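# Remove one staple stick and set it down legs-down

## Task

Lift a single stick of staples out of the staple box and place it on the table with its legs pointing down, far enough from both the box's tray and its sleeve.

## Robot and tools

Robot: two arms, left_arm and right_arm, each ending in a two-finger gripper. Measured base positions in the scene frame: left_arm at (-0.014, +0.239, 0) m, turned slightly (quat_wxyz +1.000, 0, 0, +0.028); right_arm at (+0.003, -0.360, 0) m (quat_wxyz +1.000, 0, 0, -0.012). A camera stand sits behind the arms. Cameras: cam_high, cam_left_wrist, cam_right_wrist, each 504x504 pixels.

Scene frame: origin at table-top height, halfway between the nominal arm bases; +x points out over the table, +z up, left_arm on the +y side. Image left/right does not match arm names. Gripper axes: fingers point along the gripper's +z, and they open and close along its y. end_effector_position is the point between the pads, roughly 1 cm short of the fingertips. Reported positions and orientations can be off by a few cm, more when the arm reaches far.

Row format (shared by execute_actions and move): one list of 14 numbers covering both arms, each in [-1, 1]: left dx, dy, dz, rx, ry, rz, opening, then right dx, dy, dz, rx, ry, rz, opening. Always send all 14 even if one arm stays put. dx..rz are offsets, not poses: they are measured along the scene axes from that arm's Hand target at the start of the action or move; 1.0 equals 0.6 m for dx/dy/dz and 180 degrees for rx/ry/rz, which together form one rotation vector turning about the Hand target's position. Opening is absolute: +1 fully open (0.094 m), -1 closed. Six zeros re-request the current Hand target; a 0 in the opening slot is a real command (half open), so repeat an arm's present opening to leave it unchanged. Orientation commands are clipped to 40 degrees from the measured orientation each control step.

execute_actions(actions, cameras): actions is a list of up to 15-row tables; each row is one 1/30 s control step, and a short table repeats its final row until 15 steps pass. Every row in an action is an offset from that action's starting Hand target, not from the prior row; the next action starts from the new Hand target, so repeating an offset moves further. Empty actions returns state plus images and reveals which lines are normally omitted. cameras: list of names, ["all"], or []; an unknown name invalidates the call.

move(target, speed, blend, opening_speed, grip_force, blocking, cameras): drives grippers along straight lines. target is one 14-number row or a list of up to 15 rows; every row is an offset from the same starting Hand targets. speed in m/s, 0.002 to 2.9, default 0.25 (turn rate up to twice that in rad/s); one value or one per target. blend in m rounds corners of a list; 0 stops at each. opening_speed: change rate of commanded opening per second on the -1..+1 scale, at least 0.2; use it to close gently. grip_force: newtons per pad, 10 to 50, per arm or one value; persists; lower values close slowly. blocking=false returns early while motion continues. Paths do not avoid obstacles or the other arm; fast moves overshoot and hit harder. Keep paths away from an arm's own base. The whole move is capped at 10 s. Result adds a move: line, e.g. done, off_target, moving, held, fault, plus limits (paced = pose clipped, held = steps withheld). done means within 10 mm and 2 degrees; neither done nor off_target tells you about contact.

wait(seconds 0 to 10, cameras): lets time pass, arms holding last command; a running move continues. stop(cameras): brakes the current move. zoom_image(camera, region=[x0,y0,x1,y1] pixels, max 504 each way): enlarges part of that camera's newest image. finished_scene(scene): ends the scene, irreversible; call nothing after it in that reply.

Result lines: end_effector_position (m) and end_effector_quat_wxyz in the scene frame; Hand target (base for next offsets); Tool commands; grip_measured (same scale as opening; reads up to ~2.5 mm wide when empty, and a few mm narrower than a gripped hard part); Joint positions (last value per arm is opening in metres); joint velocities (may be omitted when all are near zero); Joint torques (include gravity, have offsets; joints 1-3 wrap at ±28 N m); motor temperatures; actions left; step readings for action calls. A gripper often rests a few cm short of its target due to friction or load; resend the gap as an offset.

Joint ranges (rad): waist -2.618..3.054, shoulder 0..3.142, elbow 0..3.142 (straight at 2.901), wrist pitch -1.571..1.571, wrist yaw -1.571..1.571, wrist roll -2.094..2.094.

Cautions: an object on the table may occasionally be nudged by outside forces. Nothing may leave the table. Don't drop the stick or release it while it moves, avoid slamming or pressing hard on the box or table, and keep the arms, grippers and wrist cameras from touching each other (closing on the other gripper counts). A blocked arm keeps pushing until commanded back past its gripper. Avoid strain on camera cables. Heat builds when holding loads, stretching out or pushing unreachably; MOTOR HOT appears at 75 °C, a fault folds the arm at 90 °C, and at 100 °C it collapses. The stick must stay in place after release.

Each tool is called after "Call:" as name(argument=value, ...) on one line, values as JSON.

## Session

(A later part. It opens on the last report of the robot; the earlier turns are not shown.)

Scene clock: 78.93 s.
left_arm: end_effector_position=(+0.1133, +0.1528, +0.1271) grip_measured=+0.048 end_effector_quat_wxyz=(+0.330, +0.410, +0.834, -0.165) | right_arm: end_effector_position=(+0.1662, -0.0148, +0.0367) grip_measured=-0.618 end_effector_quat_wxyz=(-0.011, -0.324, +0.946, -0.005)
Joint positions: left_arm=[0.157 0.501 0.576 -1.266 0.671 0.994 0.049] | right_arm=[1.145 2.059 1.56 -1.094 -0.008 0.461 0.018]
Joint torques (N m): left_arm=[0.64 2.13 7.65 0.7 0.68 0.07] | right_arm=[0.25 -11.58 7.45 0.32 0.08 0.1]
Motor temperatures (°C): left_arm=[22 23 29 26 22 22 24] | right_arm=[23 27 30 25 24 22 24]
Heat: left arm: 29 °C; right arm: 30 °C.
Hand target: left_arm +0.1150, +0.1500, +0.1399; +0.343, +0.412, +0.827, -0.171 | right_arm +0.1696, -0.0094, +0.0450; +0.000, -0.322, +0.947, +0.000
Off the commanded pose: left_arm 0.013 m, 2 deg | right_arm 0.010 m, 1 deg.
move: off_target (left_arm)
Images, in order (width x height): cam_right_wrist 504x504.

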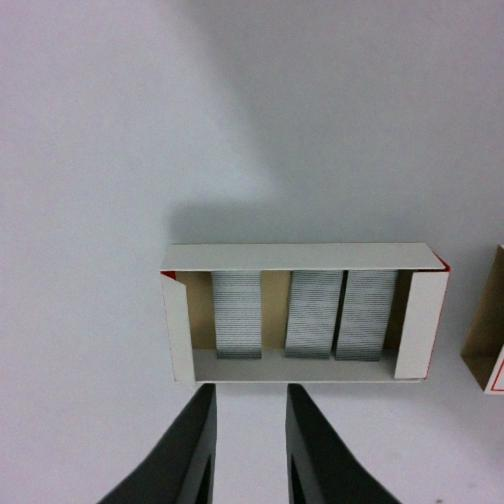

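Call:
zoom_image(camera="cam_right_wrist", region=[150, 230, 310, 400])

Scaled by 2.965 from the camera's 504x504 image, which has a finer 720x720 frame.

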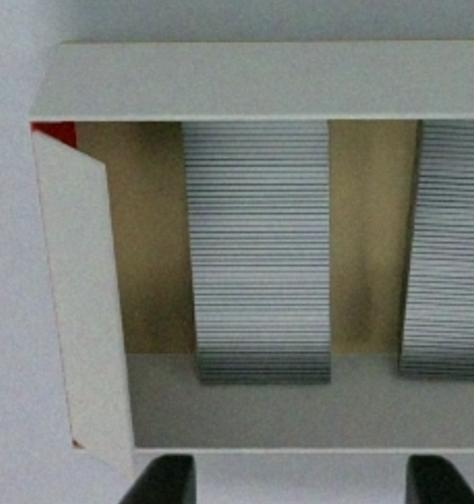

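Call:
move(target=[0,0,0,0,0,0,0.05,-0.0005,-0.005,-0.0417,0.0444,0.0332,0,-0.649], cameras=["cam_right_wrist"], speed=0.12)

Scene clock: 88.17 s.
left_arm: end_effector_position=(+0.1133, +0.1528, +0.1271) grip_measured=+0.048 end_effector_quat_wxyz=(+0.330, +0.410, +0.834, -0.165) | right_arm: end_effector_position=(+0.1652, -0.0208, +0.0208) grip_measured=-0.647 end_effector_quat_wxyz=(-0.043, -0.316, +0.946, +0.060)
Joint positions: left_arm=[0.157 0.501 0.576 -1.266 0.671 0.994 0.049] | right_arm=[1.074 2.019 1.426 -0.961 -0.147 0.406 0.017]
Joint torques (N m): left_arm=[0.53 2.04 7.66 0.68 0.68 0.06] | right_arm=[-0.34 -11.52 3.64 1.14 -0.23 -0.06]
Heat: left arm: 29 °C; right arm: 30 °C.
Hand target: left_arm +0.1150, +0.1500, +0.1399; +0.343, +0.412, +0.827, -0.171 | right_arm +0.1693, -0.0123, +0.0200; -0.027, -0.321, +0.943, +0.082
Off the commanded pose: left_arm 0.013 m, 2 deg | right_arm 0.009 m, 3 deg.
move: off_target (left_arm, right_arm)
Images, in order (width x height): cam_right_wrist 504x504.

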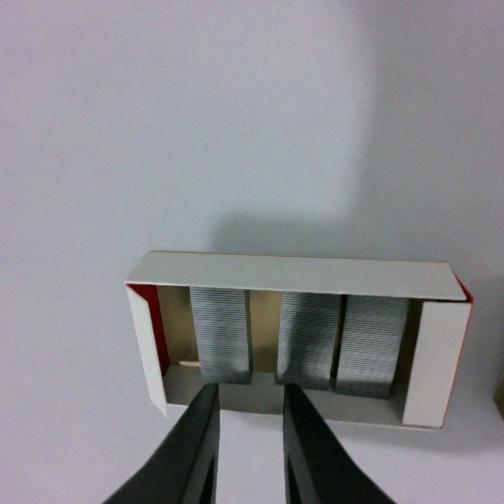

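Call:
execute_actions(actions=[[[0,0,0,0,0,0,0.05,0.00077,0.01398,0.0008,0,0,0,-0.649],[0,0,0,0,0,0,0.05,0.00077,0.01398,0.0008,0,0,0,-0.649],[0,0,0,0,0,0,0.05,0.00077,0.01398,0.0008,0,0,0,-0.649],[0,0,0,0,0,0,0.05,0.00077,0.01398,0.0008,0,0,0,-0.649],[0,0,0,0,0,0,0.05,0.00077,0.01398,0.0008,0,0,0,-0.649],[0,0,0,0,0,0,0.05,-0.00313,-0.0005,0.0008,0,0,0,-0.649],[0,0,0,0,0,0,0.05,-0.00313,-0.0005,0.0008,0,0,0,-0.649],[0,0,0,0,0,0,0.05,-0.00313,-0.0005,0.0008,0,0,0,-0.649],[0,0,0,0,0,0,0.05,-0.00096,0.00755,0.0008,0,0,0,-0.649],[0,0,0,0,0,0,0.05,-0.00096,0.00755,0.0008,0,0,0,-0.649],[0,0,0,0,0,0,0.05,-0.00096,0.00755,0.0008,0,0,0,-0.649],[0,0,0,0,0,0,0.05,-0.00226,0.00272,0.0008,0,0,0,-0.649],[0,0,0,0,0,0,0.05,-0.00226,0.00272,0.0008,0,0,0,-0.649],[0,0,0,0,0,0,0.05,-0.00183,0.00433,0.0008,0,0,0,-0.649],[0,0,0,0,0,0,0.05,-0.00183,0.00433,0.0008,0,0,0,-0.649]]], cameras=["cam_right_wrist"])

Scene clock: 91.10 s.
left_arm: end_effector_position=(+0.1133, +0.1528, +0.1271) grip_measured=+0.048 end_effector_quat_wxyz=(+0.330, +0.410, +0.834, -0.165) | right_arm: end_effector_position=(+0.1650, -0.0193, +0.0210) grip_measured=-0.647 end_effector_quat_wxyz=(-0.041, -0.317, +0.945, +0.065)
Joint positions: left_arm=[0.157 0.501 0.576 -1.266 0.671 0.994 0.049] | right_arm=[1.074 2.016 1.422 -0.952 -0.152 0.406 0.017]
Joint torques (N m): left_arm=[0.46 2.18 7.66 0.69 0.73 0.09] | right_arm=[0.21 -10.89 4.6 1.03 -0.17 -0.01]
Heat: left arm: 29 °C; right arm: 30 °C.
Hand target: left_arm +0.1150, +0.1500, +0.1399; +0.343, +0.412, +0.827, -0.171 | right_arm +0.1682, -0.0096, +0.0205; -0.027, -0.321, +0.943, +0.082
Off the commanded pose: left_arm 0.013 m, 2 deg | right_arm 0.010 m, 3 deg.
Step readings (end_effector_position of left_arm | right_arm):
0: (+0.1133, +0.1528, +0.1271) | (+0.1651, -0.0209, +0.0207)
1: (+0.1133, +0.1528, +0.1271) | (+0.1652, -0.0206, +0.0209)
2: (+0.1133, +0.1528, +0.1271) | (+0.1652, -0.0202, +0.0211)
4: (+0.1133, +0.1528, +0.1271) | (+0.1651, -0.0197, +0.0212)
8: (+0.1133, +0.1528, +0.1271) | (+0.1650, -0.0194, +0.0210)
15: (+0.1133, +0.1528, +0.1271) | (+0.1650, -0.0193, +0.0210)
Images, in order (width x height): cam_right_wrist 504x504.

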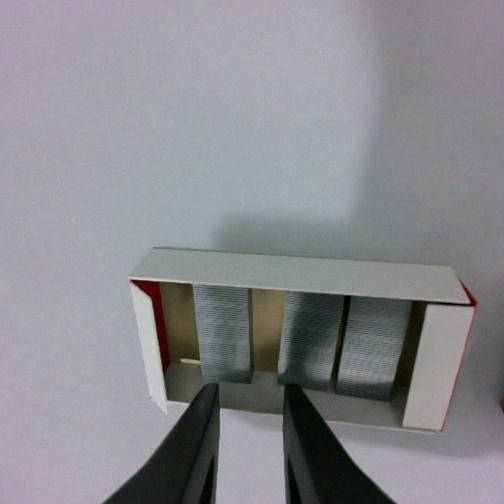

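Call:
move(target=[0,0,0,0,0,0,0.05,0.0023,0.0122,0.0008,0,0,0,-0.649], cameras=["cam_right_wrist"], speed=0.1)

Scene clock: 92.27 s.
left_arm: end_effector_position=(+0.1133, +0.1528, +0.1271) grip_measured=+0.048 end_effector_quat_wxyz=(+0.330, +0.410, +0.834, -0.165) | right_arm: end_effector_position=(+0.1658, -0.0165, +0.0220) grip_measured=-0.647 end_effector_quat_wxyz=(-0.039, -0.317, +0.945, +0.070)
Joint positions: left_arm=[0.157 0.501 0.576 -1.266 0.671 0.994 0.049] | right_arm=[1.074 2.016 1.425 -0.945 -0.156 0.406 0.017]
Joint torques (N m): left_arm=[0.64 2.22 7.61 0.68 0.67 0.06] | right_arm=[0.87 -9.02 7.25 0.87 -0.13 0.06]
Heat: left arm: 29 °C; right arm: 30 °C.
Hand target: left_arm +0.1150, +0.1500, +0.1399; +0.343, +0.412, +0.827, -0.171 | right_arm +0.1696, -0.0023, +0.0210; -0.027, -0.321, +0.943, +0.082
Off the commanded pose: left_arm 0.013 m, 2 deg | right_arm 0.015 m, 2 deg.
move: off_target (left_arm, right_arm)
Images, in order (width x height): cam_right_wrist 504x504.

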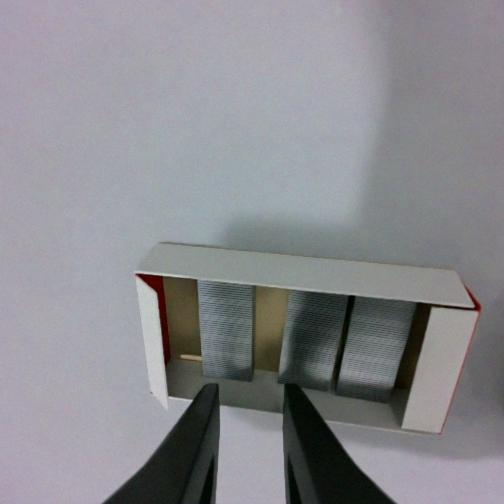

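Call:
move(target=[0,0,0,0,0,0,0.05,0.0045,0.015,0.004,0,0,0,-0.649], cameras=["cam_right_wrist"], speed=0.1)

Scene clock: 94.20 s.
left_arm: end_effector_position=(+0.1133, +0.1528, +0.1271) grip_measured=+0.048 end_effector_quat_wxyz=(+0.330, +0.410, +0.834, -0.165) | right_arm: end_effector_position=(+0.1707, -0.0030, +0.0231) grip_measured=-0.647 end_effector_quat_wxyz=(-0.032, -0.320, +0.944, +0.076)
Joint positions: left_arm=[0.157 0.501 0.576 -1.266 0.671 0.994 0.049] | right_arm=[1.08 2.048 1.477 -0.944 -0.156 0.408 0.017]
Joint torques (N m): left_arm=[0.54 2.24 7.61 0.69 0.68 0.08] | right_arm=[0.75 -9.48 7.62 0.64 -0.12 0.08]
Heat: left arm: 29 °C; right arm: 30 °C.
Hand target: left_arm +0.1150, +0.1500, +0.1399; +0.343, +0.412, +0.827, -0.171 | right_arm +0.1723, +0.0066, +0.0233; -0.027, -0.321, +0.943, +0.082
Off the commanded pose: left_arm 0.013 m, 2 deg | right_arm 0.010 m, 1 deg.
move: off_target (left_arm)
Images, in order (width x height): cam_right_wrist 504x504.

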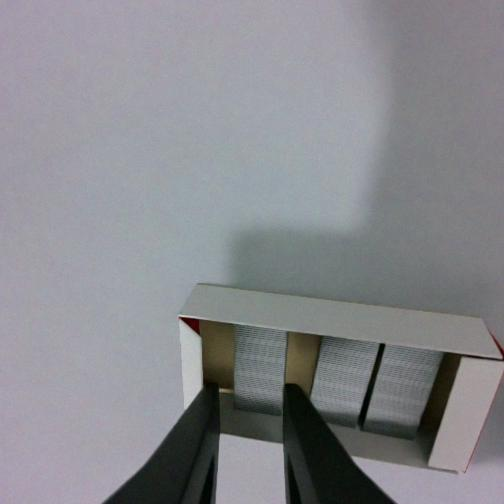

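Call:
move(target=[0,0,0,0,0,0,0.05,0.001,-0.0013,-0.0105,0,0,0,-0.64], cameras=["cam_right_wrist"], speed=0.06)

Scene clock: 95.97 s.
left_arm: end_effector_position=(+0.1133, +0.1528, +0.1271) grip_measured=+0.048 end_effector_quat_wxyz=(+0.330, +0.410, +0.834, -0.165) | right_arm: end_effector_position=(+0.1711, -0.0022, +0.0202) grip_measured=-0.642 end_effector_quat_wxyz=(-0.032, -0.319, +0.944, +0.076)
Joint positions: left_arm=[0.157 0.501 0.576 -1.266 0.671 0.994 0.049] | right_arm=[1.08 2.056 1.477 -0.937 -0.156 0.408 0.017]
Joint torques (N m): left_arm=[0.61 2.18 7.53 0.69 0.71 0.08] | right_arm=[0.51 -9.63 6.27 0.79 -0.12 0.07]
Heat: left arm: 29 °C; right arm: 30 °C.
Hand target: left_arm +0.1150, +0.1500, +0.1399; +0.343, +0.412, +0.827, -0.171 | right_arm +0.1729, +0.0058, +0.0171; -0.027, -0.320, +0.943, +0.082
Off the commanded pose: left_arm 0.013 m, 2 deg | right_arm 0.009 m, 1 deg.
move: off_target (left_arm)
Images, in order (width x height): cam_right_wrist 504x504.

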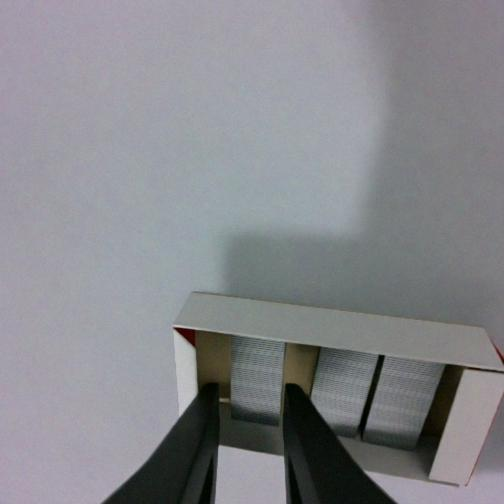

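Call:
move(target=[0,0,0,0,0,0,0.05,0,0,-0.0155,0,0,0,-0.64], cameras=["cam_right_wrist"], speed=0.06)

Scene clock: 97.60 s.
left_arm: end_effector_position=(+0.1133, +0.1528, +0.1271) grip_measured=+0.048 end_effector_quat_wxyz=(+0.330, +0.410, +0.834, -0.165) | right_arm: end_effector_position=(+0.1744, +0.0036, +0.0158) grip_measured=-0.642 end_effector_quat_wxyz=(-0.025, -0.320, +0.943, +0.082)
Joint positions: left_arm=[0.157 0.501 0.576 -1.266 0.671 0.994 0.049] | right_arm=[1.08 2.069 1.477 -0.905 -0.156 0.408 0.017]
Joint torques (N m): left_arm=[0.44 2.1 7.66 0.7 0.68 0.07] | right_arm=[0.53 -9.77 4.71 0.81 -0.12 0.07]
Heat: left arm: 29 °C; right arm: 30 °C.
Hand target: left_arm +0.1150, +0.1500, +0.1399; +0.343, +0.412, +0.827, -0.171 | right_arm +0.1729, +0.0058, +0.0077; -0.027, -0.320, +0.943, +0.082
Off the commanded pose: left_arm 0.013 m, 2 deg | right_arm 0.008 m, 0 deg.
move: off_target (left_arm)
Images, in order (width x height): cam_right_wrist 504x504.

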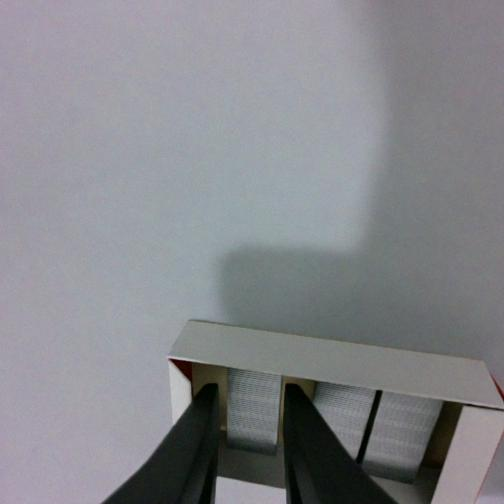

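Call:
move(target=[0,0,0,0,0,0,0.05,-0.0072,-0.0115,0,0,0,0,-0.64], cameras=["cam_right_wrist"], speed=0.06)

Scene clock: 99.87 s.
left_arm: end_effector_position=(+0.1133, +0.1528, +0.1271) grip_measured=+0.048 end_effector_quat_wxyz=(+0.330, +0.410, +0.834, -0.165) | right_arm: end_effector_position=(+0.1706, +0.0007, +0.0086) grip_measured=-0.642 end_effector_quat_wxyz=(-0.030, -0.320, +0.943, +0.083)
Joint positions: left_arm=[0.157 0.501 0.576 -1.266 0.671 0.994 0.049] | right_arm=[1.081 2.069 1.445 -0.88 -0.164 0.408 0.017]
Joint torques (N m): left_arm=[0.54 2.19 7.57 0.69 0.66 0.07] | right_arm=[0.5 -12.04 3.73 0.73 -0.04 0.08]
Heat: left arm: 29 °C; right arm: 30 °C.
Hand target: left_arm +0.1150, +0.1500, +0.1399; +0.343, +0.412, +0.827, -0.171 | right_arm +0.1686, -0.0011, +0.0077; -0.027, -0.321, +0.943, +0.082
Off the commanded pose: left_arm 0.013 m, 2 deg | right_arm 0.003 m, 0 deg.
move: off_target (left_arm)
Images, in order (width x height): cam_right_wrist 504x504.

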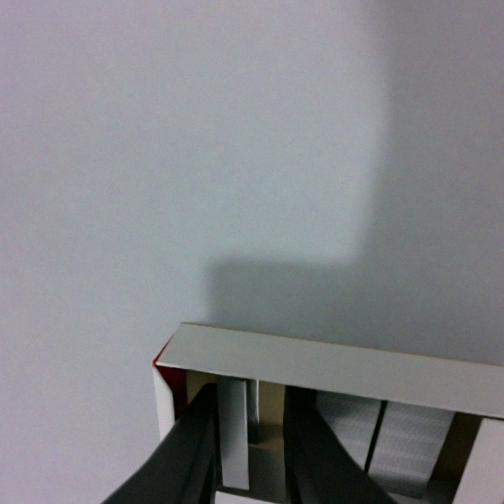

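Call:
zoom_image(camera="cam_right_wrist", region=[140, 310, 504, 504])

Scaled by 1.385 from the camera's 504x504 image, which has a finer 720x720 frame.

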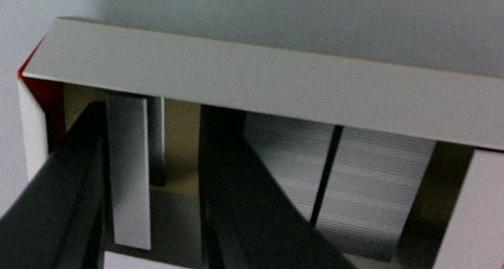

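Call:
zoom_image(camera="cam_right_wrist", region=[190, 360, 310, 500])

Scaled by 3.600 from the camera's 504x504 image, which has a finer 720x720 frame.

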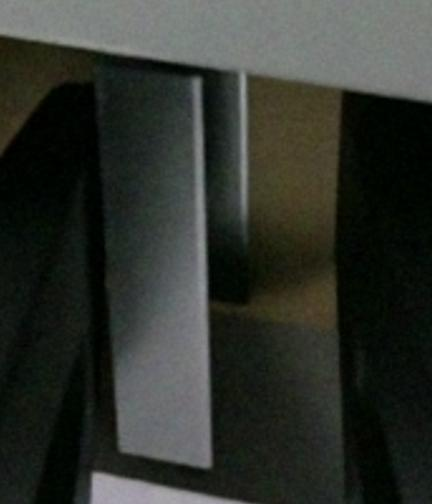

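Call:
move(target=[0,0,0,0,0,0,0.05,0,0,0.003,0,0,0,-0.97], cameras=["cam_right_wrist"], speed=0.05, grip_force=[50,25])

Scene clock: 107.27 s.
left_arm: end_effector_position=(+0.1133, +0.1528, +0.1271) grip_measured=+0.048 end_effector_quat_wxyz=(+0.330, +0.410, +0.834, -0.165) | right_arm: end_effector_position=(+0.1709, -0.0002, +0.0080) grip_measured=-0.858 end_effector_quat_wxyz=(-0.029, -0.320, +0.943, +0.081)
Joint positions: left_arm=[0.157 0.501 0.576 -1.266 0.671 0.994 0.049] | right_arm=[1.081 2.069 1.443 -0.88 -0.16 0.408 0.007]
Joint torques (N m): left_arm=[0.61 2.1 7.76 0.71 0.66 0.07] | right_arm=[0.53 -12.26 4.16 0.65 -0.08 0.07]
Heat: left arm: 30 °C; right arm: 30 °C.
Hand target: left_arm +0.1150, +0.1500, +0.1399; +0.343, +0.412, +0.827, -0.171 | right_arm +0.1686, -0.0010, +0.0096; -0.027, -0.321, +0.943, +0.082
Off the commanded pose: left_arm 0.013 m, 2 deg | right_arm 0.003 m, 0 deg.
grip_force (N): 50, 25
move: off_target (left_arm)
Images, in order (width x height): cam_right_wrist 504x504.

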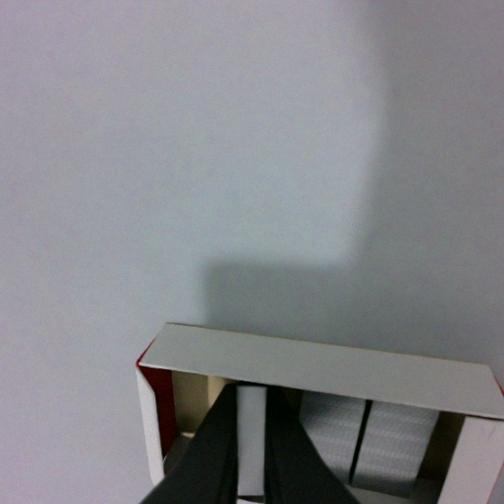

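Call:
zoom_image(camera="cam_right_wrist", region=[190, 360, 310, 504])

Scaled by 3.500 from the camera's 504x504 image, which has a finer 720x720 frame.

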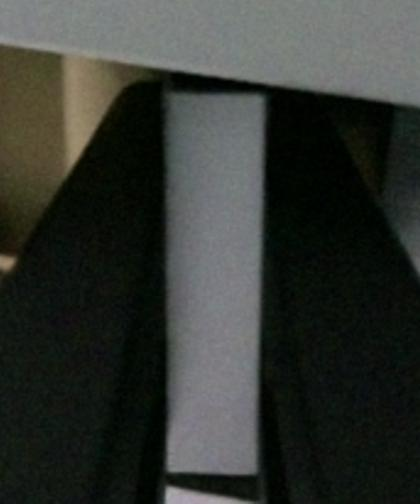

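Call:
move(target=[[0,0,0,0,0,0,0.05,0,0,0.06,0,0,0,-0.97],[0,0,0,0,0,0,0.05,0.08,-0.1,0.19,0,0,0,-0.97]], cameras=["cam_right_wrist","cam_high"], speed=[0.1,0.2], blend=[0.01,0])

Scene clock: 110.23 s.
left_arm: end_effector_position=(+0.1133, +0.1528, +0.1271) grip_measured=+0.048 end_effector_quat_wxyz=(+0.330, +0.410, +0.834, -0.165) | right_arm: end_effector_position=(+0.2139, -0.0653, +0.1043) grip_measured=-0.859 end_effector_quat_wxyz=(-0.047, -0.315, +0.946, +0.066)
Joint positions: left_arm=[0.157 0.501 0.576 -1.266 0.671 0.994 0.049] | right_arm=[0.889 1.929 1.637 -1.291 -0.161 0.221 0.007]
Joint torques (N m): left_arm=[0.61 2.18 7.77 0.66 0.69 0.09] | right_arm=[-0.14 -13.16 7.69 0.34 -0.18 -0.07]
Heat: left arm: 30 °C; right arm: 30 °C.
Hand target: left_arm +0.1150, +0.1500, +0.1399; +0.343, +0.412, +0.827, -0.171 | right_arm +0.2166, -0.0610, +0.1235; -0.027, -0.321, +0.943, +0.082
Off the commanded pose: left_arm 0.013 m, 2 deg | right_arm 0.020 m, 3 deg.
grip_force (N): 50, 25
move: off_target (left_arm, right_arm)
Images, in order (width x height): cam_high 504x504, cam_right_wrist 504x504.

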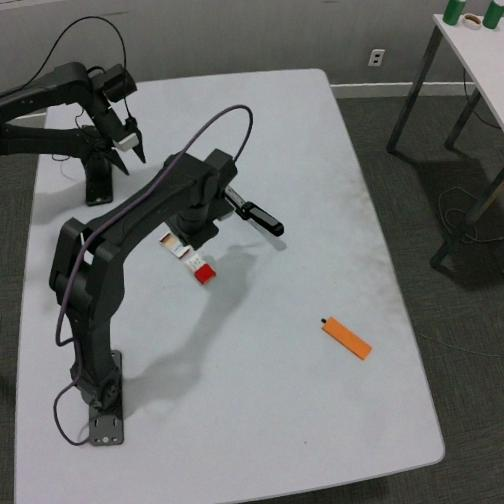

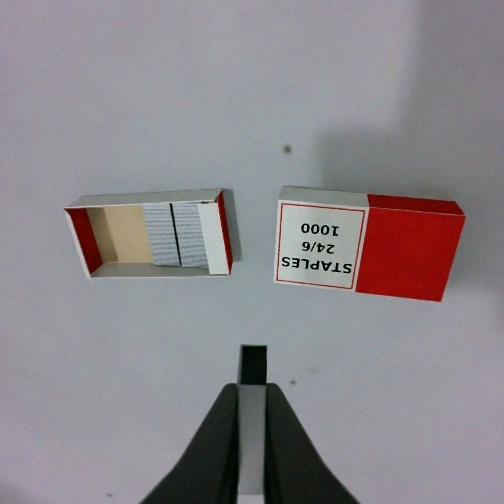

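Call:
zoom_image(camera="cam_right_wrist", region=[210, 330, 300, 420])

Scaled by 5.600 from the camera's 504x504 image, which has a finer 720x720 frame.

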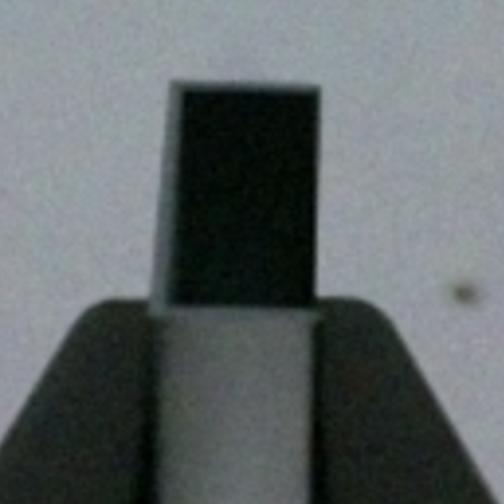

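Call:
move(target=[0,0,0,0,0,0,0.05,0.189,-0.2817,-0.0225,0.2292,-0.0617,-0.5631,-0.97], cameras=["all"], speed=0.4)

Scene clock: 115.87 s.
left_arm: end_effector_position=(+0.1133, +0.1528, +0.1271) grip_measured=+0.048 end_effector_quat_wxyz=(+0.330, +0.410, +0.834, -0.165) | right_arm: end_effector_position=(+0.3271, -0.2271, +0.1033) grip_measured=-0.859 end_effector_quat_wxyz=(+0.208, +0.512, +0.768, +0.323)
Joint positions: left_arm=[0.157 0.501 0.576 -1.266 0.671 0.994 0.049] | right_arm=[0.393 1.252 0.65 -0.182 -0.029 1.558 0.007]
Joint torques (N m): left_arm=[0.51 2.1 7.6 0.7 0.67 0.1] | right_arm=[-0.14 -6.08 5.44 1.96 0.17 0.04]
Heat: left arm: 30 °C; right arm: 30 °C.
Hand target: left_arm +0.1150, +0.1500, +0.1399; +0.343, +0.412, +0.827, -0.171 | right_arm +0.3300, -0.2301, +0.1101; +0.223, +0.513, +0.760, +0.331
Off the commanded pose: left_arm 0.013 m, 2 deg | right_arm 0.008 m, 2 deg.
grip_force (N): 50, 25
move: off_target (left_arm)

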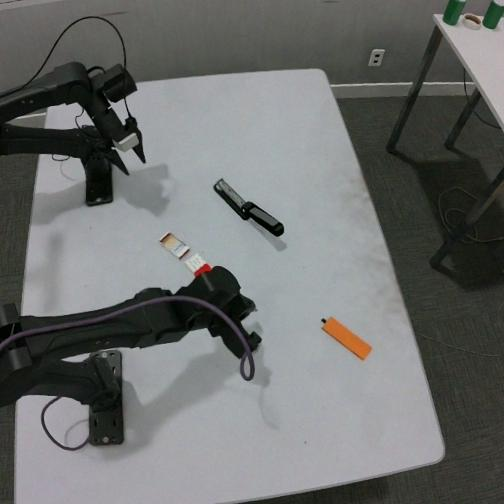

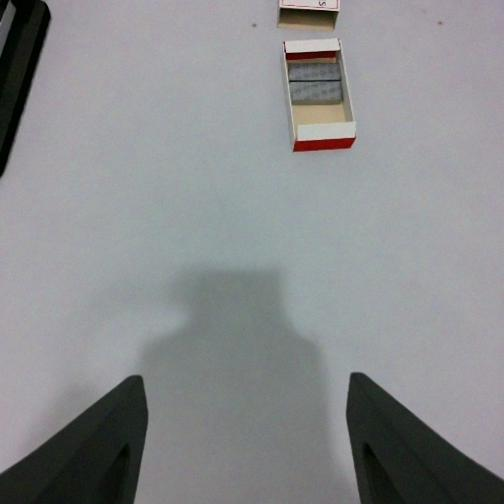

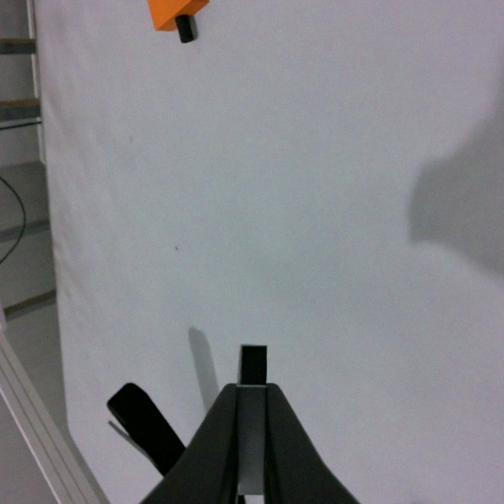

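Call:
move(target=[0,0,0,0,0,0,0.05,0,0,-0.1635,0,0,0,-0.97], cameras=["cam_right_wrist","cam_high"], speed=0.1)

Scene clock: 118.03 s.
left_arm: end_effector_position=(+0.1133, +0.1528, +0.1271) grip_measured=+0.048 end_effector_quat_wxyz=(+0.330, +0.410, +0.834, -0.165) | right_arm: end_effector_position=(+0.3289, -0.2264, +0.0146) grip_measured=-0.859 end_effector_quat_wxyz=(+0.215, +0.510, +0.763, +0.334)
Joint positions: left_arm=[0.157 0.501 0.576 -1.266 0.671 0.994 0.049] | right_arm=[0.393 1.539 0.406 0.379 -0.028 1.561 0.007]
Joint torques (N m): left_arm=[0.53 2.07 7.69 0.67 0.68 0.1] | right_arm=[-0.14 -4.36 4.08 1.99 0.18 0.02]
Heat: left arm: 30 °C; right arm: 30 °C.
Hand target: left_arm +0.1150, +0.1500, +0.1399; +0.343, +0.412, +0.827, -0.171 | right_arm +0.3300, -0.2301, +0.0120; +0.223, +0.513, +0.760, +0.331
Off the commanded pose: left_arm 0.013 m, 2 deg | right_arm 0.005 m, 1 deg.
grip_force (N): 50, 25
move: off_target (left_arm)
Images, in order (width x height): cam_high 504x504, cam_right_wrist 504x504.

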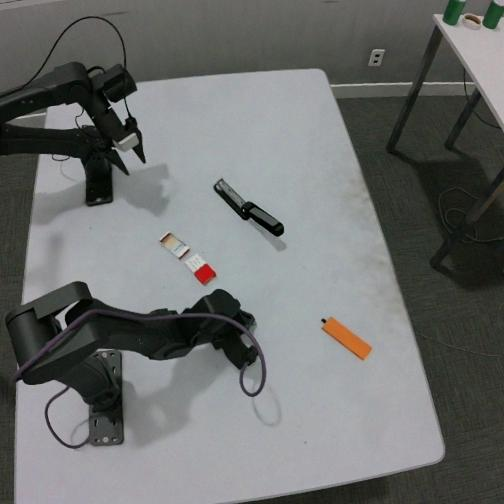

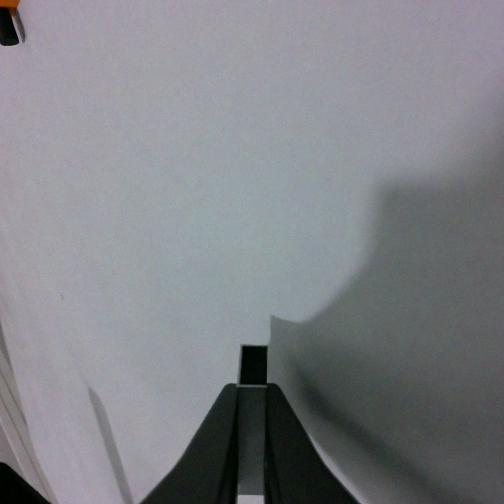

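Call:
zoom_image(camera="cam_right_wrist", region=[200, 290, 340, 430])

Scaled by 3.600 from the camera's 504x504 image, which has a finer 720x720 frame.

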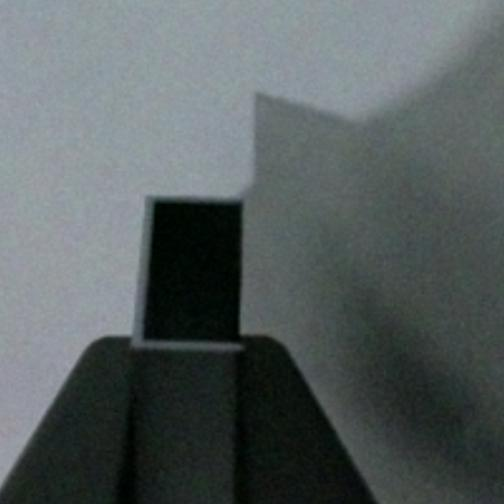

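Call:
move(target=[0,0,0,0,0,0,0.05,0,0,0,0,0,0,-0.6], opening_speed=0.5, cameras=["cam_right_wrist"])

Scene clock: 120.53 s.
left_arm: end_effector_position=(+0.1133, +0.1528, +0.1271) grip_measured=+0.048 end_effector_quat_wxyz=(+0.330, +0.410, +0.834, -0.165) | right_arm: end_effector_position=(+0.3291, -0.2264, +0.0148) grip_measured=-0.602 end_effector_quat_wxyz=(+0.216, +0.510, +0.763, +0.334)
Joint positions: left_arm=[0.157 0.501 0.576 -1.266 0.671 0.994 0.049] | right_arm=[0.393 1.539 0.406 0.38 -0.028 1.562 0.019]
Joint torques (N m): left_arm=[0.55 2.18 7.72 0.71 0.73 0.11] | right_arm=[-0.13 -4.37 4.1 2 0.17 0.02]
Heat: left arm: 30 °C; right arm: 30 °C.
Hand target: left_arm +0.1150, +0.1500, +0.1399; +0.343, +0.412, +0.827, -0.171 | right_arm +0.3300, -0.2301, +0.0120; +0.223, +0.513, +0.760, +0.331
Off the commanded pose: left_arm 0.013 m, 2 deg | right_arm 0.005 m, 1 deg.
grip_force (N): 50, 25
move: off_target (left_arm)
Images, in order (width x height): cam_right_wrist 504x504.

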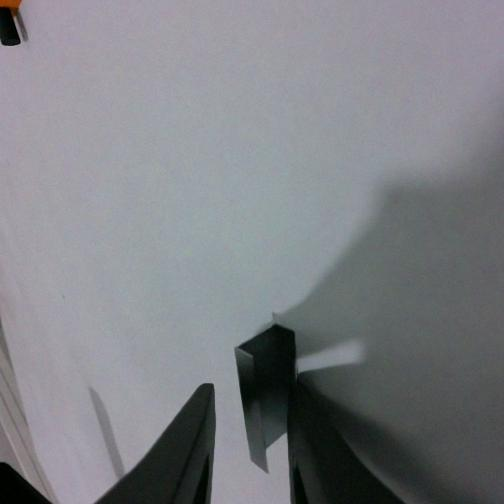

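Call:
zoom_image(camera="cam_right_wrist", region=[190, 290, 350, 504])

Scaled by 2.355 from the camera's 504x504 image, which has a finer 720x720 frame.

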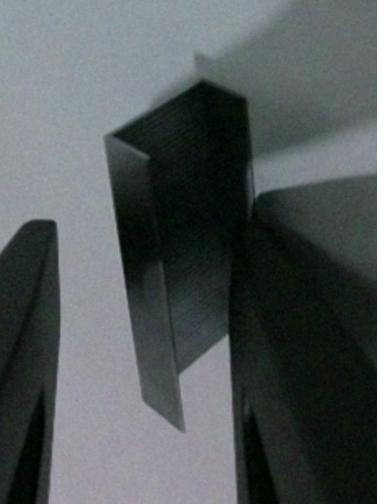

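Call:
move(target=[[0,0,0,0,0,0,0.05,0.0087,0.0035,0.0667,-0.0978,0.2421,0,-0.6],[0,0,0,0,0,0,0.05,0.0087,0.0035,0.0667,-0.0978,0.2421,0,-0.2]], speed=0.35, grip_force=[50,50], cameras=["cam_right_wrist"])

Scene clock: 131.53 s.
left_arm: end_effector_position=(+0.1133, +0.1528, +0.1271) grip_measured=+0.048 end_effector_quat_wxyz=(+0.330, +0.410, +0.834, -0.165) | right_arm: end_effector_position=(+0.3307, -0.2280, +0.0504) grip_measured=-0.202 end_effector_quat_wxyz=(-0.005, +0.561, +0.828, +0.007)
Joint positions: left_arm=[0.157 0.501 0.576 -1.266 0.671 0.994 0.049] | right_arm=[0.393 1.915 1.41 -1.06 -0.017 1.562 0.037]
Joint torques (N m): left_arm=[0.58 2.11 7.75 0.7 0.72 0.09] | right_arm=[0.43 -8.39 7.8 0.32 0.17 0.03]
Heat: left arm: 30 °C; right arm: 30 °C.
Hand target: left_arm +0.1150, +0.1500, +0.1399; +0.343, +0.412, +0.827, -0.171 | right_arm +0.3352, -0.2280, +0.0520; +0.000, +0.559, +0.829, +0.000
Off the commanded pose: left_arm 0.013 m, 2 deg | right_arm 0.005 m, 1 deg.
move: off_target (left_arm)
Images, in order (width x height): cam_right_wrist 504x504.

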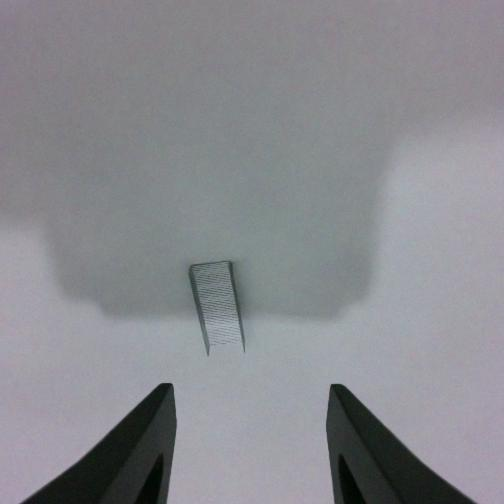

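Call:
zoom_image(camera="cam_right_wrist", region=[170, 240, 270, 370])

Scaled by 3.877 from the camera's 504x504 image, which has a finer 720x720 frame.

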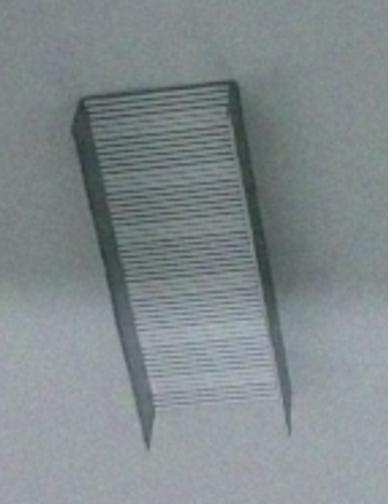

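Call:
move(target=[0,0,0,0,0,0,0.05,0.0178,0.0307,0.005,0.0207,0.0593,0.5399,-0.15], speed=0.4, cameras=["cam_right_wrist"])

Scene clock: 140.97 s.
left_arm: end_effector_position=(+0.1133, +0.1528, +0.1271) grip_measured=+0.048 end_effector_quat_wxyz=(+0.330, +0.410, +0.834, -0.165) | right_arm: end_effector_position=(+0.3428, -0.2124, +0.0555) grip_measured=-0.152 end_effector_quat_wxyz=(-0.083, -0.246, +0.966, -0.019)
Joint positions: left_arm=[0.157 0.501 0.576 -1.266 0.671 0.994 0.049] | right_arm=[0.434 2.147 1.758 -1.351 0.01 -0.086 0.04]
Joint torques (N m): left_arm=[0.66 2.18 7.72 0.69 0.69 0.07] | right_arm=[0.7 -10.09 7.45 0.04 0.07 -0.07]
Heat: left arm: 30 °C; right arm: 30 °C.
Hand target: left_arm +0.1150, +0.1500, +0.1399; +0.343, +0.412, +0.827, -0.171 | right_arm +0.3459, -0.2096, +0.0550; -0.084, -0.253, +0.964, -0.022
Off the commanded pose: left_arm 0.013 m, 2 deg | right_arm 0.004 m, 1 deg.
move: off_target (left_arm)
Images, in order (width x height): cam_right_wrist 504x504.

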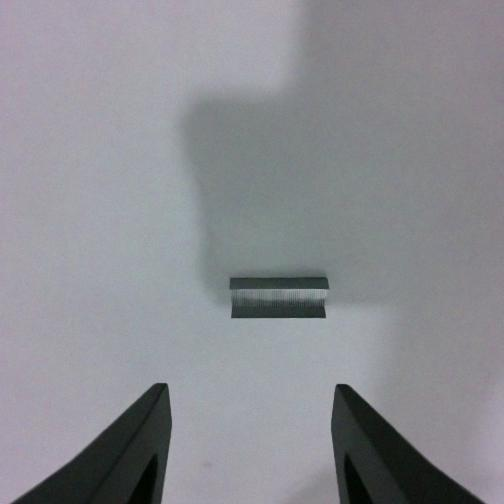

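Call:
move(target=[0,0,0,0,0,0,0.05,-0.0112,-0.0235,-0.0508,0,0,0,-0.15], speed=0.15, cameras=["cam_right_wrist"])

Scene clock: 142.70 s.
left_arm: end_effector_position=(+0.1133, +0.1528, +0.1271) grip_measured=+0.048 end_effector_quat_wxyz=(+0.330, +0.410, +0.834, -0.165) | right_arm: end_effector_position=(+0.3355, -0.2218, +0.0265) grip_measured=-0.152 end_effector_quat_wxyz=(-0.091, -0.252, +0.963, -0.021)
Joint positions: left_arm=[0.157 0.501 0.576 -1.266 0.671 0.994 0.049] | right_arm=[0.421 2.147 1.637 -1.247 0.016 -0.112 0.04]
Joint torques (N m): left_arm=[0.43 2.09 7.72 0.67 0.69 0.11] | right_arm=[-0.54 -11.63 4.49 0.31 0.07 -0.05]
Heat: left arm: 30 °C; right arm: 30 °C.
Hand target: left_arm +0.1150, +0.1500, +0.1399; +0.343, +0.412, +0.827, -0.171 | right_arm +0.3391, -0.2236, +0.0245; -0.084, -0.253, +0.963, -0.022
Off the commanded pose: left_arm 0.013 m, 2 deg | right_arm 0.005 m, 1 deg.
move: off_target (left_arm)
Images, in order (width x height): cam_right_wrist 504x504.

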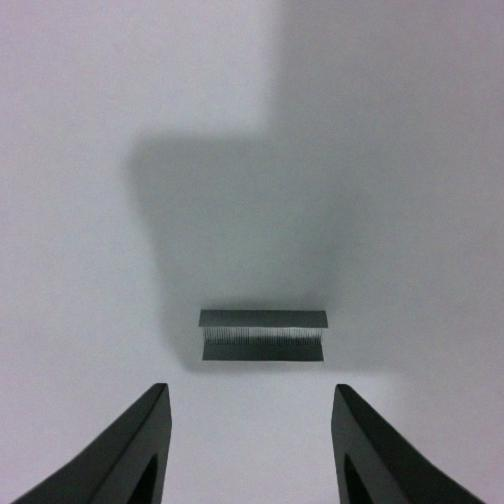

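Call:
move(target=[[0,0,0,0,0,0,0.05,0.0025,-0.0043,-0.0267,0,0,0,-0.15],[0,0,0,0,0,0,0.05,0.0025,-0.0043,-0.0267,0,0,0,-0.5]], speed=0.08, grip_force=[50,15], cameras=["cam_right_wrist"])

Scene clock: 146.50 s.
left_arm: end_effector_position=(+0.1133, +0.1528, +0.1271) grip_measured=+0.048 end_effector_quat_wxyz=(+0.330, +0.410, +0.834, -0.165) | right_arm: end_effector_position=(+0.3390, -0.2231, +0.0173) grip_measured=-0.498 end_effector_quat_wxyz=(-0.081, -0.253, +0.964, -0.019)
Joint positions: left_arm=[0.157 0.501 0.576 -1.266 0.671 0.994 0.049] | right_arm=[0.414 2.147 1.603 -1.192 0.017 -0.12 0.024]
Joint torques (N m): left_arm=[0.51 1.99 7.68 0.69 0.72 0.1] | right_arm=[-0.69 -9.96 4.44 0.35 0.06 -0.05]
Heat: left arm: 30 °C; right arm: 30 °C.
Hand target: left_arm +0.1150, +0.1500, +0.1399; +0.343, +0.412, +0.827, -0.171 | right_arm +0.3407, -0.2263, +0.0085; -0.084, -0.253, +0.964, -0.022
Off the commanded pose: left_arm 0.013 m, 2 deg | right_arm 0.010 m, 1 deg.
grip_force (N): 50, 15
move: off_target (left_arm)
Images, in order (width x height): cam_right_wrist 504x504.

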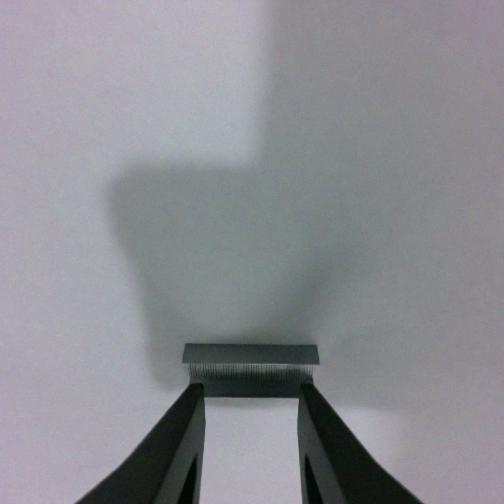

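Call:
move(target=[[0,0,0,0,0,0,0.05,0,0,0,0,0,0,-0.15],[0,0,0,0,0,0,0.05,0,0,-0.0105,0,0,0,-0.15],[0,0,0,0,0,0,0.05,0,0,-0.0105,0,0,0,-0.5]], speed=0.1, grip_force=[50,16], cameras=["cam_right_wrist"])

Scene clock: 149.90 s.
left_arm: end_effector_position=(+0.1133, +0.1528, +0.1271) grip_measured=+0.048 end_effector_quat_wxyz=(+0.330, +0.410, +0.834, -0.165) | right_arm: end_effector_position=(+0.3388, -0.2231, +0.0105) grip_measured=-0.348 end_effector_quat_wxyz=(-0.082, -0.253, +0.964, -0.020)
Joint positions: left_arm=[0.157 0.501 0.576 -1.266 0.671 0.994 0.049] | right_arm=[0.414 2.157 1.59 -1.171 0.017 -0.12 0.031]
Joint torques (N m): left_arm=[0.54 2.21 7.64 0.65 0.67 0.07] | right_arm=[-0.7 -10.1 4.44 0.36 0.07 -0.05]
Heat: left arm: 30 °C; right arm: 30 °C.
Hand target: left_arm +0.1150, +0.1500, +0.1399; +0.343, +0.412, +0.827, -0.171 | right_arm +0.3407, -0.2263, +0.0022; -0.084, -0.253, +0.964, -0.022
Off the commanded pose: left_arm 0.013 m, 2 deg | right_arm 0.009 m, 0 deg.
grip_force (N): 50, 16
move: off_target (left_arm)
Images, in order (width x height): cam_right_wrist 504x504.

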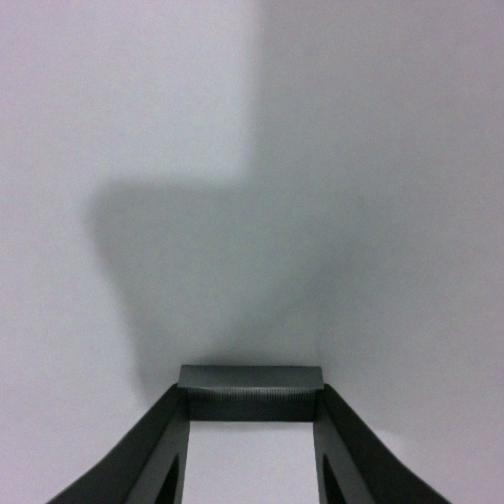

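Call:
move(target=[[0,0,0,0,0,0,0.05,0,0,0,0,0,0,-0.27],[0,0,0,0,0,0,0.05,0.0038,0.0022,-0.001,-0.0274,0.0484,0,-0.27],[0,0,0,0,0,0,0.05,0.0038,0.0022,-0.001,-0.0274,0.0484,0,-0.5]], speed=0.2, grip_force=[50,22], cameras=["cam_right_wrist"])

Scene clock: 165.23 s.
left_arm: end_effector_position=(+0.1133, +0.1528, +0.1271) grip_measured=+0.048 end_effector_quat_wxyz=(+0.330, +0.410, +0.834, -0.165) | right_arm: end_effector_position=(+0.3426, -0.2253, +0.0094) grip_measured=-0.346 end_effector_quat_wxyz=(-0.158, -0.251, +0.954, -0.040)
Joint positions: left_arm=[0.157 0.501 0.576 -1.266 0.671 0.994 0.049] | right_arm=[0.414 2.331 1.837 -1.402 0.036 -0.118 0.031]
Joint torques (N m): left_arm=[0.47 2.19 7.77 0.69 0.71 0.08] | right_arm=[0.34 -10.1 6.24 -0.2 0.08 0.08]
Heat: left arm: 30 °C; right arm: 30 °C.
Hand target: left_arm +0.1150, +0.1500, +0.1399; +0.343, +0.412, +0.827, -0.171 | right_arm +0.3430, -0.2250, +0.0015; -0.168, -0.250, +0.953, -0.044
Off the commanded pose: left_arm 0.013 m, 2 deg | right_arm 0.008 m, 1 deg.
grip_force (N): 50, 22
move: off_target (left_arm)
Images, in order (width x height): cam_right_wrist 504x504.

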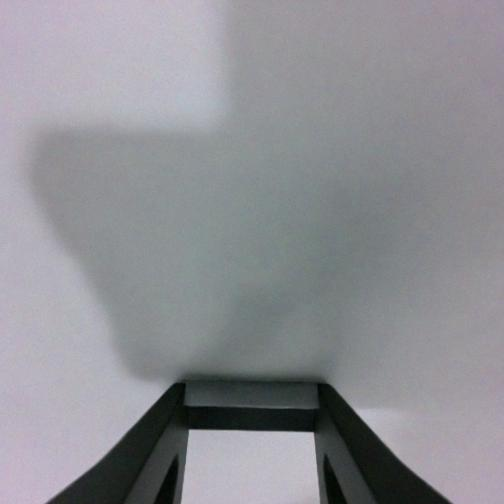

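Call:
move(target=[[0,0,0,0,0,0,0.05,0.013,0.0073,0.1,0.2243,-0.3965,0,-0.5],[0,0,0,0,0,0,0.05,0.013,0.0073,0.02,0.2243,-0.3965,0,-0.5]], speed=[0.4,0.12], cameras=["cam_right_wrist"])

Scene clock: 169.83 s.
left_arm: end_effector_position=(+0.1133, +0.1528, +0.1271) grip_measured=+0.048 end_effector_quat_wxyz=(+0.330, +0.410, +0.834, -0.165) | right_arm: end_effector_position=(+0.3512, -0.2189, +0.0152) grip_measured=-0.348 end_effector_quat_wxyz=(+0.496, -0.221, +0.829, +0.130)
Joint positions: left_arm=[0.157 0.501 0.576 -1.266 0.671 0.994 0.049] | right_arm=[0.306 1.809 0.304 0.999 -0.207 -0.117 0.031]
Joint torques (N m): left_arm=[0.46 2.04 7.86 0.72 0.7 0.08] | right_arm=[-0.51 -5.09 2.82 2.22 -0.09 0.08]
Heat: left arm: 30 °C; right arm: 29 °C.
Hand target: left_arm +0.1150, +0.1500, +0.1399; +0.343, +0.412, +0.827, -0.171 | right_arm +0.3508, -0.2205, +0.0136; +0.498, -0.218, +0.829, +0.132
Off the commanded pose: left_arm 0.013 m, 2 deg | right_arm 0.002 m, 1 deg.
grip_force (N): 50, 22
move: off_target (left_arm)
Images, in order (width x height): cam_right_wrist 504x504.

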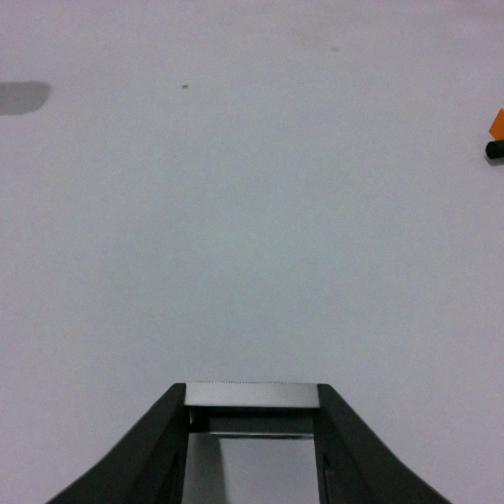

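Call:
move(target=[[0,0,0,0,0,0,0.05,0,0,-0.0125,0,0,0,-0.5],[0,0,0,0,0,0,0.05,0,0,-0.0125,0,0,0,-0.25]], speed=0.06, cameras=["cam_right_wrist"])

Scene clock: 171.57 s.
left_arm: end_effector_position=(+0.1133, +0.1528, +0.1271) grip_measured=+0.048 end_effector_quat_wxyz=(+0.330, +0.410, +0.834, -0.165) | right_arm: end_effector_position=(+0.3531, -0.2183, +0.0101) grip_measured=-0.252 end_effector_quat_wxyz=(+0.501, -0.221, +0.827, +0.131)
Joint positions: left_arm=[0.157 0.501 0.576 -1.266 0.671 0.994 0.049] | right_arm=[0.306 1.862 0.304 1.064 -0.207 -0.117 0.035]
Joint torques (N m): left_arm=[0.51 2.21 7.71 0.68 0.68 0.07] | right_arm=[-0.49 -5.29 2.39 2.14 -0.09 0.07]
Heat: left arm: 30 °C; right arm: 29 °C.
Hand target: left_arm +0.1150, +0.1500, +0.1399; +0.343, +0.412, +0.827, -0.171 | right_arm +0.3508, -0.2205, +0.0061; +0.498, -0.218, +0.829, +0.132
Off the commanded pose: left_arm 0.013 m, 2 deg | right_arm 0.005 m, 1 deg.
grip_force (N): 50, 22
move: off_target (left_arm)
Images, in order (width x height): cam_right_wrist 504x504.

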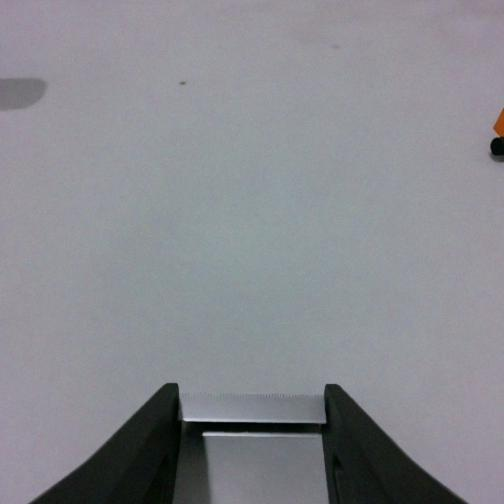

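Call:
zoom_image(camera="cam_right_wrist", region=[150, 370, 360, 460])

Scaled by 2.400 from the camera's 504x504 image, which has a finer 720x720 frame.

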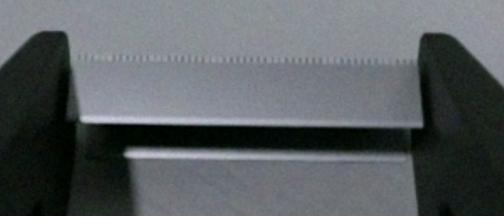

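Call:
move(target=[[0,0,0,0,0,0,0.05,0,0,0,0,0,0,-0.12],[0,0,0,0,0,0,0.05,0.0225,0.0143,0.0432,-0.1094,0.1934,0,-0.12],[0,0,0,0,0,0,0.05,0.0388,0.0235,0.0398,-0.2188,0.3868,0,-0.12]], speed=[0.2,0.4,0.4], blend=[0,0.01,0], cameras=["cam_right_wrist"])

Scene clock: 176.40 s.
left_arm: end_effector_position=(+0.1133, +0.1528, +0.1271) grip_measured=+0.048 end_effector_quat_wxyz=(+0.330, +0.410, +0.834, -0.165) | right_arm: end_effector_position=(+0.3723, -0.2089, +0.0307) grip_measured=-0.122 end_effector_quat_wxyz=(-0.145, -0.251, +0.956, -0.034)
Joint positions: left_arm=[0.157 0.501 0.576 -1.266 0.671 0.994 0.049] | right_arm=[0.42 2.44 2.125 -1.554 0.027 -0.112 0.041]
Joint torques (N m): left_arm=[0.54 2.15 7.66 0.68 0.71 0.07] | right_arm=[0.72 -12.26 7.23 -0.23 0.08 0.09]
Heat: left arm: 30 °C; right arm: 30 °C.
Hand target: left_arm +0.1150, +0.1500, +0.1399; +0.343, +0.412, +0.827, -0.171 | right_arm +0.3740, -0.2065, +0.0299; -0.151, -0.251, +0.955, -0.039
Off the commanded pose: left_arm 0.013 m, 2 deg | right_arm 0.003 m, 1 deg.
joint sent to its limit (right arm) — joint 4 (wrist pitch), lower limit. The joint targets still meet the commanded pose.
grip_force (N): 50, 22
move: off_target (left_arm)
Images, in order (width x height): cam_right_wrist 504x504.

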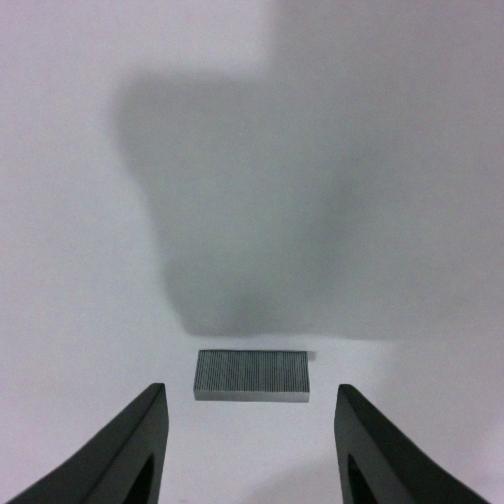

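Call:
move(target=[0,0,0,0,0,0,0.05,-0.016,-0.009,-0.0282,0,0,0,-0.12], speed=0.15, cameras=["cam_right_wrist"])

Scene clock: 178.33 s.
left_arm: end_effector_position=(+0.1133, +0.1528, +0.1271) grip_measured=+0.048 end_effector_quat_wxyz=(+0.330, +0.410, +0.834, -0.165) | right_arm: end_effector_position=(+0.3613, -0.2136, +0.0103) grip_measured=-0.122 end_effector_quat_wxyz=(-0.164, -0.250, +0.953, -0.037)
Joint positions: left_arm=[0.157 0.501 0.576 -1.266 0.671 0.994 0.049] | right_arm=[0.42 2.44 2.031 -1.499 0.028 -0.112 0.041]
Joint torques (N m): left_arm=[0.51 2.22 7.65 0.67 0.69 0.09] | right_arm=[0.46 -14.89 4.3 -0.02 0.08 0.08]
Heat: left arm: 30 °C; right arm: 30 °C.
Hand target: left_arm +0.1150, +0.1500, +0.1399; +0.343, +0.412, +0.827, -0.171 | right_arm +0.3644, -0.2118, +0.0129; -0.151, -0.251, +0.955, -0.039
Off the commanded pose: left_arm 0.013 m, 2 deg | right_arm 0.004 m, 1 deg.
grip_force (N): 50, 22
move: off_target (left_arm)
Images, in order (width x height): cam_right_wrist 504x504.

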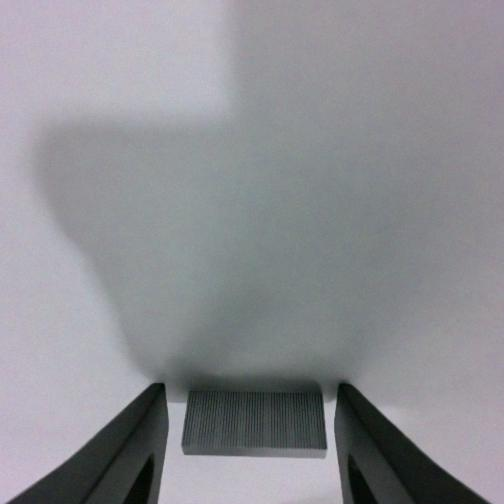

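Call:
move(target=[0,0,0,0,0,0,0.05,-0.002,-0.003,0.002,0,0,0,-0.5], speed=0.1, grip_force=[50,25], cameras=["cam_right_wrist"])

Scene clock: 180.17 s.
left_arm: end_effector_position=(+0.1133, +0.1528, +0.1271) grip_measured=+0.048 end_effector_quat_wxyz=(+0.330, +0.410, +0.834, -0.165) | right_arm: end_effector_position=(+0.3608, -0.2153, +0.0093) grip_measured=-0.314 end_effector_quat_wxyz=(-0.165, -0.251, +0.953, -0.041)
Joint positions: left_arm=[0.157 0.501 0.576 -1.266 0.671 0.994 0.049] | right_arm=[0.42 2.44 2.026 -1.497 0.035 -0.112 0.032]
Joint torques (N m): left_arm=[0.53 2.06 7.75 0.67 0.68 0.08] | right_arm=[0.18 -15.76 3.73 0.02 0.02 0.05]
Heat: left arm: 30 °C; right arm: 30 °C.
Hand target: left_arm +0.1150, +0.1500, +0.1399; +0.343, +0.412, +0.827, -0.171 | right_arm +0.3632, -0.2136, +0.0141; -0.151, -0.251, +0.955, -0.039
Off the commanded pose: left_arm 0.013 m, 2 deg | right_arm 0.006 m, 2 deg.
grip_force (N): 50, 25
move: off_target (left_arm)
Images, in order (width x height): cam_right_wrist 504x504.

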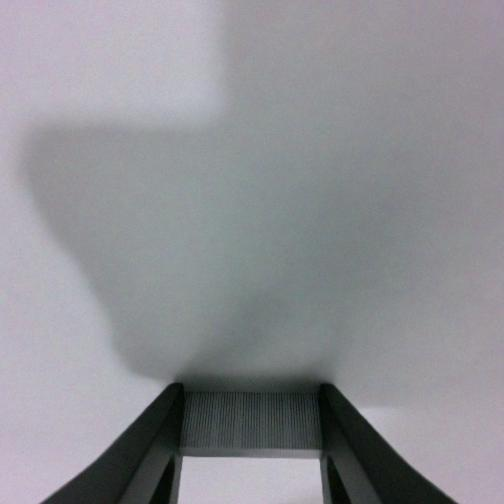

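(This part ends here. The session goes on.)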